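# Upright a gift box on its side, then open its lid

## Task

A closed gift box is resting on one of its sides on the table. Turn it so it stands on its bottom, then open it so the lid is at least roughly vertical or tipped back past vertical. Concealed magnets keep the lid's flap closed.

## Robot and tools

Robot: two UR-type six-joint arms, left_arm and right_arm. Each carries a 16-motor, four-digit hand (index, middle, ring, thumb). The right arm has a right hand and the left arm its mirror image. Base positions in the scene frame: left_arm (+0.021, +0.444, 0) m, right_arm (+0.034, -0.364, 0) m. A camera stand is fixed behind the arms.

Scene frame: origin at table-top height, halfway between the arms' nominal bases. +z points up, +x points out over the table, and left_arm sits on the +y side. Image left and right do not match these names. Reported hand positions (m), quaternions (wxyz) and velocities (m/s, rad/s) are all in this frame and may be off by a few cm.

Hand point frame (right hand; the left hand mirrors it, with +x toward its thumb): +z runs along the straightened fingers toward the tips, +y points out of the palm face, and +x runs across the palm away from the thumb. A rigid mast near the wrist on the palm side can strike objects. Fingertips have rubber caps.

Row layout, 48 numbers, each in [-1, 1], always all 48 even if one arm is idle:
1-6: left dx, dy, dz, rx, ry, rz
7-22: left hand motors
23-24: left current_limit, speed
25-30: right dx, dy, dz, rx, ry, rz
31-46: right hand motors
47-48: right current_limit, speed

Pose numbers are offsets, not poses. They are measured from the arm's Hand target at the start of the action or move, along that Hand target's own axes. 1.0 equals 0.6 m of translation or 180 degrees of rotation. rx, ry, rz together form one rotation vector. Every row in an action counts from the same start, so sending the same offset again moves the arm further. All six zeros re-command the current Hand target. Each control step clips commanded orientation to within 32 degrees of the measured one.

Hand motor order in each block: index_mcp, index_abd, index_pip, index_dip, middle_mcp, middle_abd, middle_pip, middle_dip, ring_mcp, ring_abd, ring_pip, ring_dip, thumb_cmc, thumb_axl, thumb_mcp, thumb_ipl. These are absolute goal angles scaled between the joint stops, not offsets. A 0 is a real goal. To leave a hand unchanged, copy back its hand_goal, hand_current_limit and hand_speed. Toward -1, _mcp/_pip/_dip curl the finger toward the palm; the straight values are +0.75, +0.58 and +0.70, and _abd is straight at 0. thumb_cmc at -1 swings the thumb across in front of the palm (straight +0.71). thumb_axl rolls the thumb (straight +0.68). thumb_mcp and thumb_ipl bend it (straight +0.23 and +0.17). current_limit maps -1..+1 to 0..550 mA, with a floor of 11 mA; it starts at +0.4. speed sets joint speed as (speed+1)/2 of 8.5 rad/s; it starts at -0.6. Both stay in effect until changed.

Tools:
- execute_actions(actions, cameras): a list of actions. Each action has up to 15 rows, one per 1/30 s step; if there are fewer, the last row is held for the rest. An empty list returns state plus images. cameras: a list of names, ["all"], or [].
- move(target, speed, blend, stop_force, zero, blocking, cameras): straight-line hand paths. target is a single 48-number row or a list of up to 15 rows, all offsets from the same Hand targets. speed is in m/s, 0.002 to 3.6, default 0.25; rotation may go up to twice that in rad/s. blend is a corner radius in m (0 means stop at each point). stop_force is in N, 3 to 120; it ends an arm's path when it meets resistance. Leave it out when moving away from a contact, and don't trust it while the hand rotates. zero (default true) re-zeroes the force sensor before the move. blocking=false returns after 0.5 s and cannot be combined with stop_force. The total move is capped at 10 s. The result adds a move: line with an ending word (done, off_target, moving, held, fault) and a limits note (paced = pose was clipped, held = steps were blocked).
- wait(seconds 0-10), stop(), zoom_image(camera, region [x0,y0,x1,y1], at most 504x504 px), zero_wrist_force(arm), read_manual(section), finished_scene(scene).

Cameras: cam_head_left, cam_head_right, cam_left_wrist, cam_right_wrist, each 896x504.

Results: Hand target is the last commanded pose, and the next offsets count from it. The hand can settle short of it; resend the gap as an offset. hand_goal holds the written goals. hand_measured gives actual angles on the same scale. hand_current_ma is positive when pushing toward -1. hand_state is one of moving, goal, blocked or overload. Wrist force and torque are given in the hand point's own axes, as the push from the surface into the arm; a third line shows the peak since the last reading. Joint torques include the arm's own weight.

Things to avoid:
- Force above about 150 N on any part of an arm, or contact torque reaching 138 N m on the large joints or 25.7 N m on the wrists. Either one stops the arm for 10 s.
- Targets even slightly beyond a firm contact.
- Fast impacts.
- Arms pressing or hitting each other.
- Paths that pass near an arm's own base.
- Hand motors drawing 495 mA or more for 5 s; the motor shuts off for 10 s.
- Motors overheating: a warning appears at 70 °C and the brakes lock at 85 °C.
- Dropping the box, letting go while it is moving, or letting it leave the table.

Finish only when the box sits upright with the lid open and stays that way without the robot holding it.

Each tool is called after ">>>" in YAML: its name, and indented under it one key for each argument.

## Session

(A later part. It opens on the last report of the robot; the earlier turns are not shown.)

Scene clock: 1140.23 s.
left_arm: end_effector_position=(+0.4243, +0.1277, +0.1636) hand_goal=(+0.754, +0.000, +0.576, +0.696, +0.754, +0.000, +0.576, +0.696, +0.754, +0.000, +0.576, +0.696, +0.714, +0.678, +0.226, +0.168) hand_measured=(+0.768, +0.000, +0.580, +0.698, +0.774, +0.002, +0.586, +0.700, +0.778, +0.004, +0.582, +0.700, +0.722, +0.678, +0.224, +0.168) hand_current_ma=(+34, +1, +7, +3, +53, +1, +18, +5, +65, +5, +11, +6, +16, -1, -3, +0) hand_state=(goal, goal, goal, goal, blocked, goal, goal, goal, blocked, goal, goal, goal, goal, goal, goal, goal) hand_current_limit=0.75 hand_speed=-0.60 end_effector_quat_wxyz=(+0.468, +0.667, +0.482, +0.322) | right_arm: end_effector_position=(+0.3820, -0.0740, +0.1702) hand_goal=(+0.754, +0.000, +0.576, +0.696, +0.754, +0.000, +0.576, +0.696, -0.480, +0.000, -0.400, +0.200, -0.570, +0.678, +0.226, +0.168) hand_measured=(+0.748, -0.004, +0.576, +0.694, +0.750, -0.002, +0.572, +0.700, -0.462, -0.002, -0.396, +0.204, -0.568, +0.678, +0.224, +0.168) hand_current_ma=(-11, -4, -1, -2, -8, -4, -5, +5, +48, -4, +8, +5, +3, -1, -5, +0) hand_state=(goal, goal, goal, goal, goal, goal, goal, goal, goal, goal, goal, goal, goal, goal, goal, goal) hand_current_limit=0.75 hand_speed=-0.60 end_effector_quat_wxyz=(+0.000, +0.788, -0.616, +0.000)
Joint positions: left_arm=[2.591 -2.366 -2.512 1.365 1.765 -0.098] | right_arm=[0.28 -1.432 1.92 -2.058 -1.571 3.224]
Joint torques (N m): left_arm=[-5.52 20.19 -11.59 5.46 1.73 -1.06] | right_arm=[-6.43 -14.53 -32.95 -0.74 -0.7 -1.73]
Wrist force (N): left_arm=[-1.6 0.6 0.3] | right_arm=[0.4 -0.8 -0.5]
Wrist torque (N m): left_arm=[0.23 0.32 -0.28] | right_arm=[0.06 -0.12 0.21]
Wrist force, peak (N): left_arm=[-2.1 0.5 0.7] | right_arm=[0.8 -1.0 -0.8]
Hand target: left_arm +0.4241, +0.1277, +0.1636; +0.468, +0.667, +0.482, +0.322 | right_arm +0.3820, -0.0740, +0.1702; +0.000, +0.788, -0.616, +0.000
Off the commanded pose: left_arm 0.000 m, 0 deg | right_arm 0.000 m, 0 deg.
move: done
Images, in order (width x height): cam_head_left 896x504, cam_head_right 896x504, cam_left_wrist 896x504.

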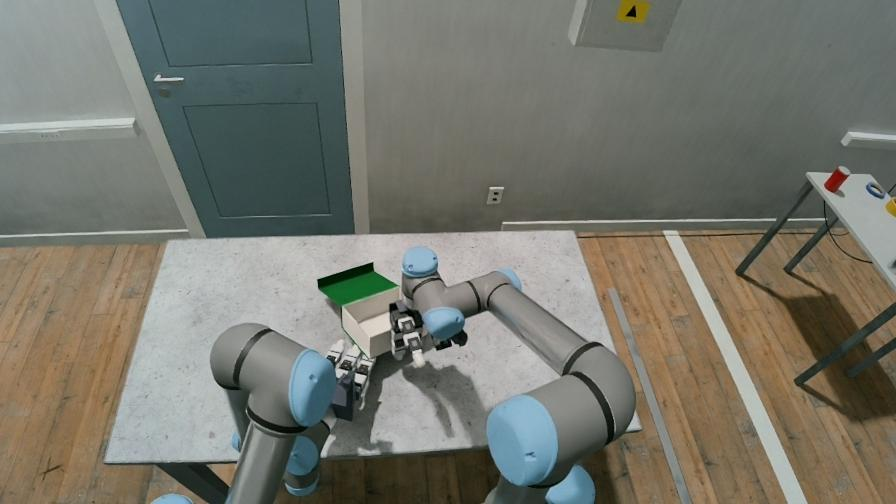

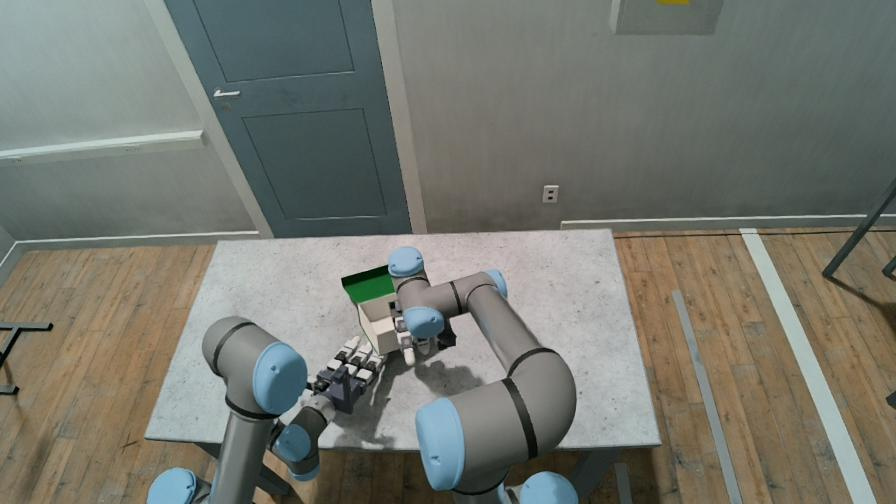

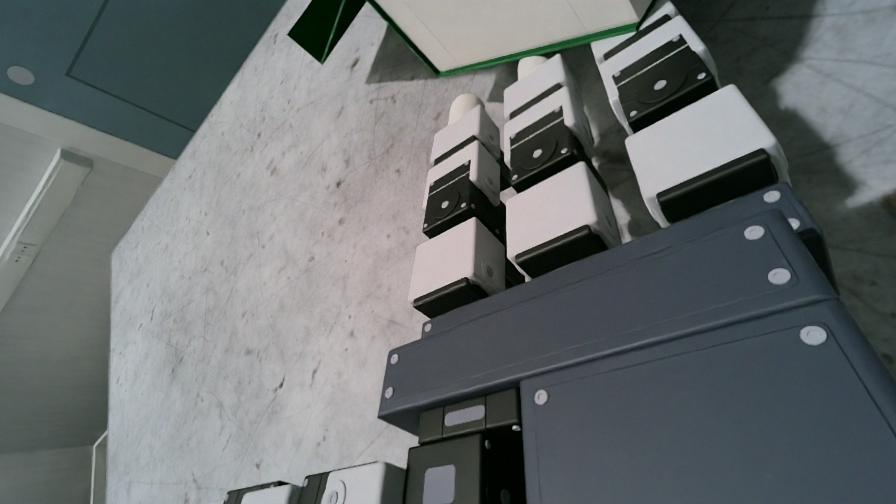

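>>> move:
  target:
    - [0,0,0,0,0,0,0.98,0,0.576,0.696,0.98,0,0.576,0.696,0.98,0,0.576,0.696,0.714,0.678,0.226,0.168,0.75,-0.94,0,0,0,0,0,0,0.754,0,0.576,0.696,0.754,0,0.576,0.696,-0.48,0,-0.4,0.2,-0.57,0.678,0.226,0.168,0.75,-0.6]
  speed: 0.02
  cameras: []

>>> move:
  target:
    - [0,-0.01,-0.06,0,0,0,0.98,0,0.576,0.696,0.98,0,0.576,0.696,0.98,0,0.576,0.696,0.714,0.678,0.226,0.168,0.75,-0.94,0,0,0,0,0,0,0.754,0,0.576,0.696,0.754,0,0.576,0.696,-0.48,0,-0.4,0.2,-0.57,0.678,0.226,0.168,0.75,-0.6]
    - [0,-0.02,-0.11,0,0,0,0.98,0,0.576,0.696,0.98,0,0.576,0.696,0.98,0,0.576,0.696,0.714,0.678,0.226,0.168,0.75,-0.94,0,0,0,0,0,0,0.754,0,0.576,0.696,0.754,0,0.576,0.696,-0.48,0,-0.4,0.2,-0.57,0.678,0.226,0.168,0.75,-0.6]
  speed: 0.02
  cameras: ["cam_head_left","cam_head_right","cam_left_wrist"]

>>> zoom_image:
  camera: "cam_head_left"
  region: [320, 240, 500, 400]

>>> zoom_image:
  camera: "cam_head_right"
  region: [320, 240, 500, 400]

Scene clock: 1157.53 s.
left_arm: end_effector_position=(+0.4241, +0.1277, +0.1636) hand_goal=(+0.980, +0.000, +0.576, +0.696, +0.980, +0.000, +0.576, +0.696, +0.980, +0.000, +0.576, +0.696, +0.714, +0.678, +0.226, +0.168) hand_measured=(+0.984, +0.000, +0.580, +0.698, +0.984, +0.002, +0.584, +0.700, +0.990, +0.002, +0.582, +0.700, +0.722, +0.678, +0.224, +0.168) hand_current_ma=(+8, +1, +7, +3, +8, +1, +13, +5, +23, +3, +11, +4, +16, -1, -3, +0) hand_state=(goal, goal, goal, goal, goal, goal, goal, goal, goal, goal, goal, goal, goal, goal, goal, goal) hand_current_limit=0.75 hand_speed=-0.94 end_effector_quat_wxyz=(+0.468, +0.667, +0.482, +0.322) | right_arm: end_effector_position=(+0.3820, -0.0740, +0.1702) hand_goal=(+0.754, +0.000, +0.576, +0.696, +0.754, +0.000, +0.576, +0.696, -0.480, +0.000, -0.400, +0.200, -0.570, +0.678, +0.226, +0.168) hand_measured=(+0.748, -0.004, +0.576, +0.694, +0.750, -0.002, +0.572, +0.700, -0.462, -0.002, -0.396, +0.204, -0.568, +0.678, +0.224, +0.168) hand_current_ma=(-11, -4, -1, -2, -8, -4, -5, +5, +48, -4, +8, +5, +3, -1, -5, +0) hand_state=(goal, goal, goal, goal, goal, goal, goal, goal, goal, goal, goal, goal, goal, goal, goal, goal) hand_current_limit=0.75 hand_speed=-0.60 end_effector_quat_wxyz=(+0.000, +0.788, -0.616, +0.000)
Joint positions: left_arm=[2.591 -2.366 -2.512 1.366 1.765 -0.098] | right_arm=[0.28 -1.432 1.92 -2.058 -1.571 3.224]
Joint torques (N m): left_arm=[-5.13 20.69 -11.41 4.21 1.95 -1.03] | right_arm=[-6.03 -14.07 -30.23 -0.83 -1.4 -1.63]
Wrist force (N): left_arm=[-1.9 1.1 0.1] | right_arm=[0.4 -0.8 -0.6]
Wrist torque (N m): left_arm=[0.19 0.32 -0.31] | right_arm=[0.06 -0.11 0.20]
Wrist force, peak (N): left_arm=[-2.0 1.0 0.3] | right_arm=[0.6 -1.0 -0.9]
Hand target: left_arm +0.4241, +0.1277, +0.1636; +0.468, +0.667, +0.482, +0.322 | right_arm +0.3820, -0.0740, +0.1702; +0.000, +0.788, -0.616, +0.000
Off the commanded pose: left_arm 0.000 m, 0 deg | right_arm 0.000 m, 0 deg.
move: done
No camera images: "cameras" was empty.

Scene clock: 1161.50 s.
left_arm: end_effector_position=(+0.3621, +0.1496, +0.1758) hand_goal=(+0.980, +0.000, +0.576, +0.696, +0.980, +0.000, +0.576, +0.696, +0.980, +0.000, +0.576, +0.696, +0.714, +0.678, +0.226, +0.168) hand_measured=(+0.984, +0.000, +0.580, +0.698, +0.984, +0.002, +0.584, +0.700, +0.994, +0.002, +0.582, +0.700, +0.722, +0.678, +0.224, +0.168) hand_current_ma=(+8, +1, +7, +3, +8, +1, +13, +5, +35, +3, +10, +4, +16, -1, -3, +0) hand_state=(goal, goal, goal, goal, goal, goal, goal, goal, goal, goal, goal, goal, goal, goal, goal, goal) hand_current_limit=0.75 hand_speed=-0.94 end_effector_quat_wxyz=(+0.468, +0.667, +0.482, +0.322) | right_arm: end_effector_position=(+0.3820, -0.0740, +0.1702) hand_goal=(+0.754, +0.000, +0.576, +0.696, +0.754, +0.000, +0.576, +0.696, -0.480, +0.000, -0.400, +0.200, -0.570, +0.678, +0.226, +0.168) hand_measured=(+0.748, -0.004, +0.574, +0.694, +0.750, -0.002, +0.572, +0.700, -0.462, -0.002, -0.396, +0.204, -0.568, +0.678, +0.224, +0.168) hand_current_ma=(-11, -4, -3, -2, -8, -4, -5, +5, +48, -4, +8, +5, +3, -1, -5, +0) hand_state=(goal, goal, goal, goal, goal, goal, goal, goal, goal, goal, goal, goal, goal, goal, goal, goal) hand_current_limit=0.75 hand_speed=-0.60 end_effector_quat_wxyz=(+0.000, +0.788, -0.616, +0.000)
Joint positions: left_arm=[2.527 -2.371 -2.657 1.511 1.825 -0.122] | right_arm=[0.28 -1.432 1.92 -2.058 -1.571 3.224]
Joint torques (N m): left_arm=[-4.85 16.7 -14.3 5.19 2.15 -1.06] | right_arm=[-4.85 -15.37 -28.13 -3.38 -1.45 -1.65]
Wrist force (N): left_arm=[-1.6 1.3 0.0] | right_arm=[0.6 -1.0 -0.8]
Wrist torque (N m): left_arm=[0.14 0.27 -0.31] | right_arm=[0.06 -0.13 0.21]
Wrist force, peak (N): left_arm=[-1.8 1.5 0.0] | right_arm=[0.8 -1.0 -0.7]
Hand target: left_arm +0.3619, +0.1496, +0.1759; +0.468, +0.667, +0.482, +0.322 | right_arm +0.3820, -0.0740, +0.1702; +0.000, +0.788, -0.616, +0.000
Off the commanded pose: left_arm 0.000 m, 0 deg | right_arm 0.000 m, 0 deg.
move: done
Images, in order (width x height): cam_head_left 896x504, cam_head_right 896x504, cam_left_wrist 896x504.

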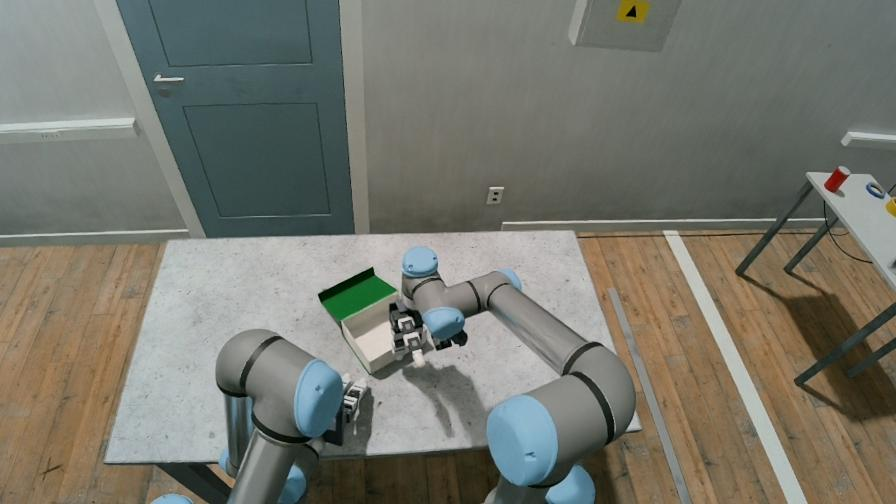

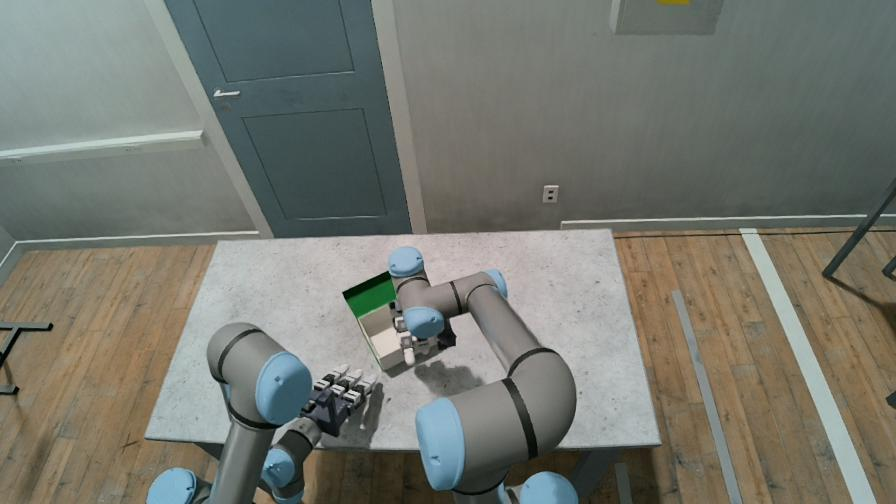

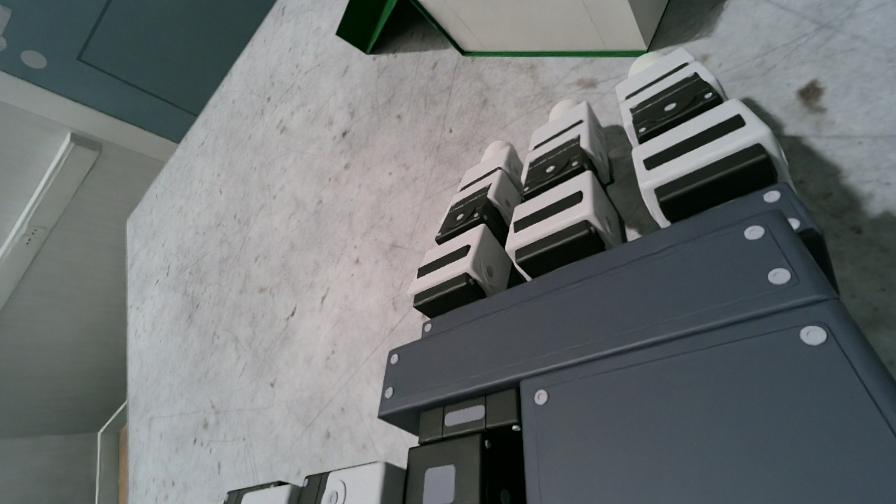

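Scaled by 2.800 from the camera's 896x504 image, which has a finer 1280x720 frame.

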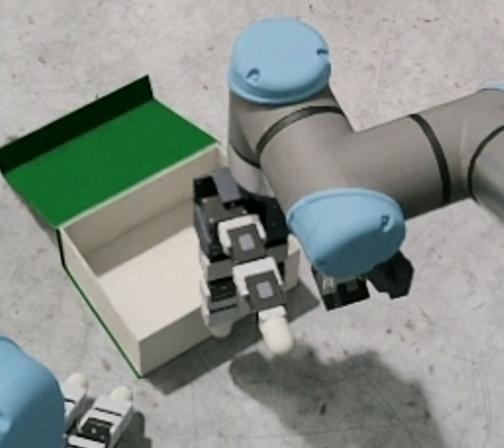

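Scaled by 2.800 from the camera's 896x504 image, which has a finer 1280x720 frame.

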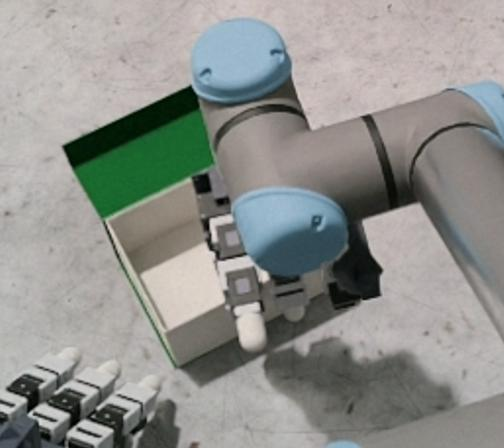

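>>> move:
  target:
    - [0,0,-0.08,0,0,0,0.98,0,0.576,0.696,0.98,0,0.576,0.696,0.98,0,0.576,0.696,0.71,0.678,0.226,0.168,0.4,-0.94,0,0.07,0,0,0,0,0.754,0,0.576,0.696,0.754,0,0.576,0.696,-0.48,0,-0.4,0.2,-0.57,0.678,0.226,0.168,0.75,-0.6]
    - [0,0,-0.08,0,0,0,0.98,0,0.576,0.696,0.98,0,0.576,0.696,0.98,0,0.576,0.696,0.71,0.678,0.226,0.168,0.4,-0.94,0,0.1,-0.25,0,0,0,0.754,0,0.576,0.696,0.754,0,0.576,0.696,-0.48,0,-0.4,0.2,-0.57,0.678,0.226,0.168,0.75,-0.6]
  speed: [0.05,0.1]
  cameras: ["cam_head_left","cam_head_right"]

Scene clock: 1180.03 s.
left_arm: end_effector_position=(+0.3197, +0.1647, +0.1929) hand_goal=(+0.980, +0.000, +0.576, +0.696, +0.980, +0.000, +0.576, +0.696, +0.980, +0.000, +0.576, +0.696, +0.710, +0.678, +0.226, +0.168) hand_measured=(+0.984, +0.000, +0.580, +0.698, +0.984, +0.002, +0.582, +0.700, +0.994, +0.002, +0.582, +0.700, +0.722, +0.678, +0.224, +0.168) hand_current_ma=(+8, +1, +7, +3, +8, +1, +12, +5, +35, +3, +10, +4, +26, -1, -3, +0) hand_state=(goal, goal, goal, goal, goal, goal, goal, goal, goal, goal, goal, goal, goal, goal, goal, goal) hand_current_limit=0.40 hand_speed=-0.94 end_effector_quat_wxyz=(+0.468, +0.667, +0.482, +0.322) | right_arm: end_effector_position=(+0.3237, -0.0885, +0.3201) hand_goal=(+0.754, +0.000, +0.576, +0.696, +0.754, +0.000, +0.576, +0.696, -0.480, +0.000, -0.400, +0.200, -0.570, +0.678, +0.226, +0.168) hand_measured=(+0.750, -0.004, +0.574, +0.694, +0.750, -0.002, +0.574, +0.700, -0.462, -0.002, -0.396, +0.204, -0.568, +0.678, +0.224, +0.168) hand_current_ma=(-9, -4, -3, -2, -7, -4, -5, +5, +48, -4, +8, +5, +3, -1, -5, +0) hand_state=(goal, goal, goal, goal, goal, goal, goal, goal, goal, goal, goal, goal, goal, goal, goal, goal) hand_current_limit=0.75 hand_speed=-0.60 end_effector_quat_wxyz=(+0.000, +0.788, -0.616, +0.000)
Joint positions: left_arm=[2.46 -2.348 -2.756 1.579 1.888 -0.148] | right_arm=[0.291 -1.674 1.765 -1.662 -1.571 3.235]
Joint torques (N m): left_arm=[-4.56 41.28 -14.59 4.83 2.18 -1.26] | right_arm=[7.32 -29.18 -36.25 -0.7 -2.01 2.14]
Wrist force (N): left_arm=[-1.6 1.4 0.0] | right_arm=[0.7 -0.7 -0.8]
Wrist torque (N m): left_arm=[0.15 0.23 -0.35] | right_arm=[0.06 -0.14 0.04]
Wrist force, peak (N): left_arm=[-2.0 1.6 0.0] | right_arm=[0.6 -1.0 -1.4]
Hand target: left_arm +0.3197, +0.1647, +0.1929; +0.468, +0.667, +0.482, +0.322 | right_arm +0.3237, -0.0885, +0.3202; +0.000, +0.788, -0.616, +0.000
Off the commanded pose: left_arm 0.000 m, 0 deg | right_arm 0.000 m, 0 deg.
move: done
Images, in order (width x height): cam_head_left 896x504, cam_head_right 896x504.

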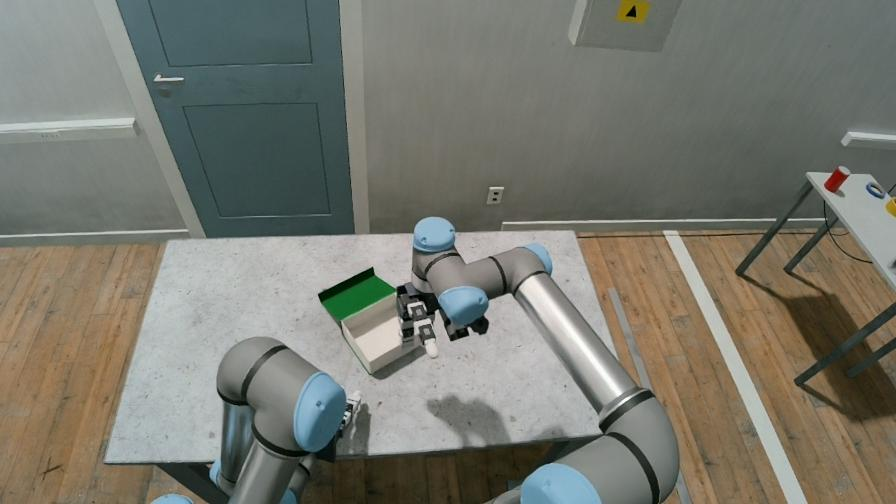

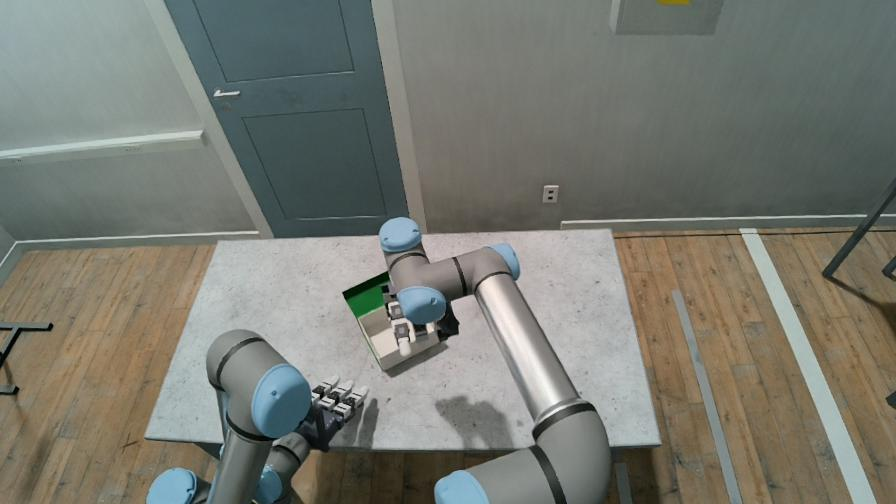

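>>> finished_scene:
  scene: 2

The scene is finished: the task was done.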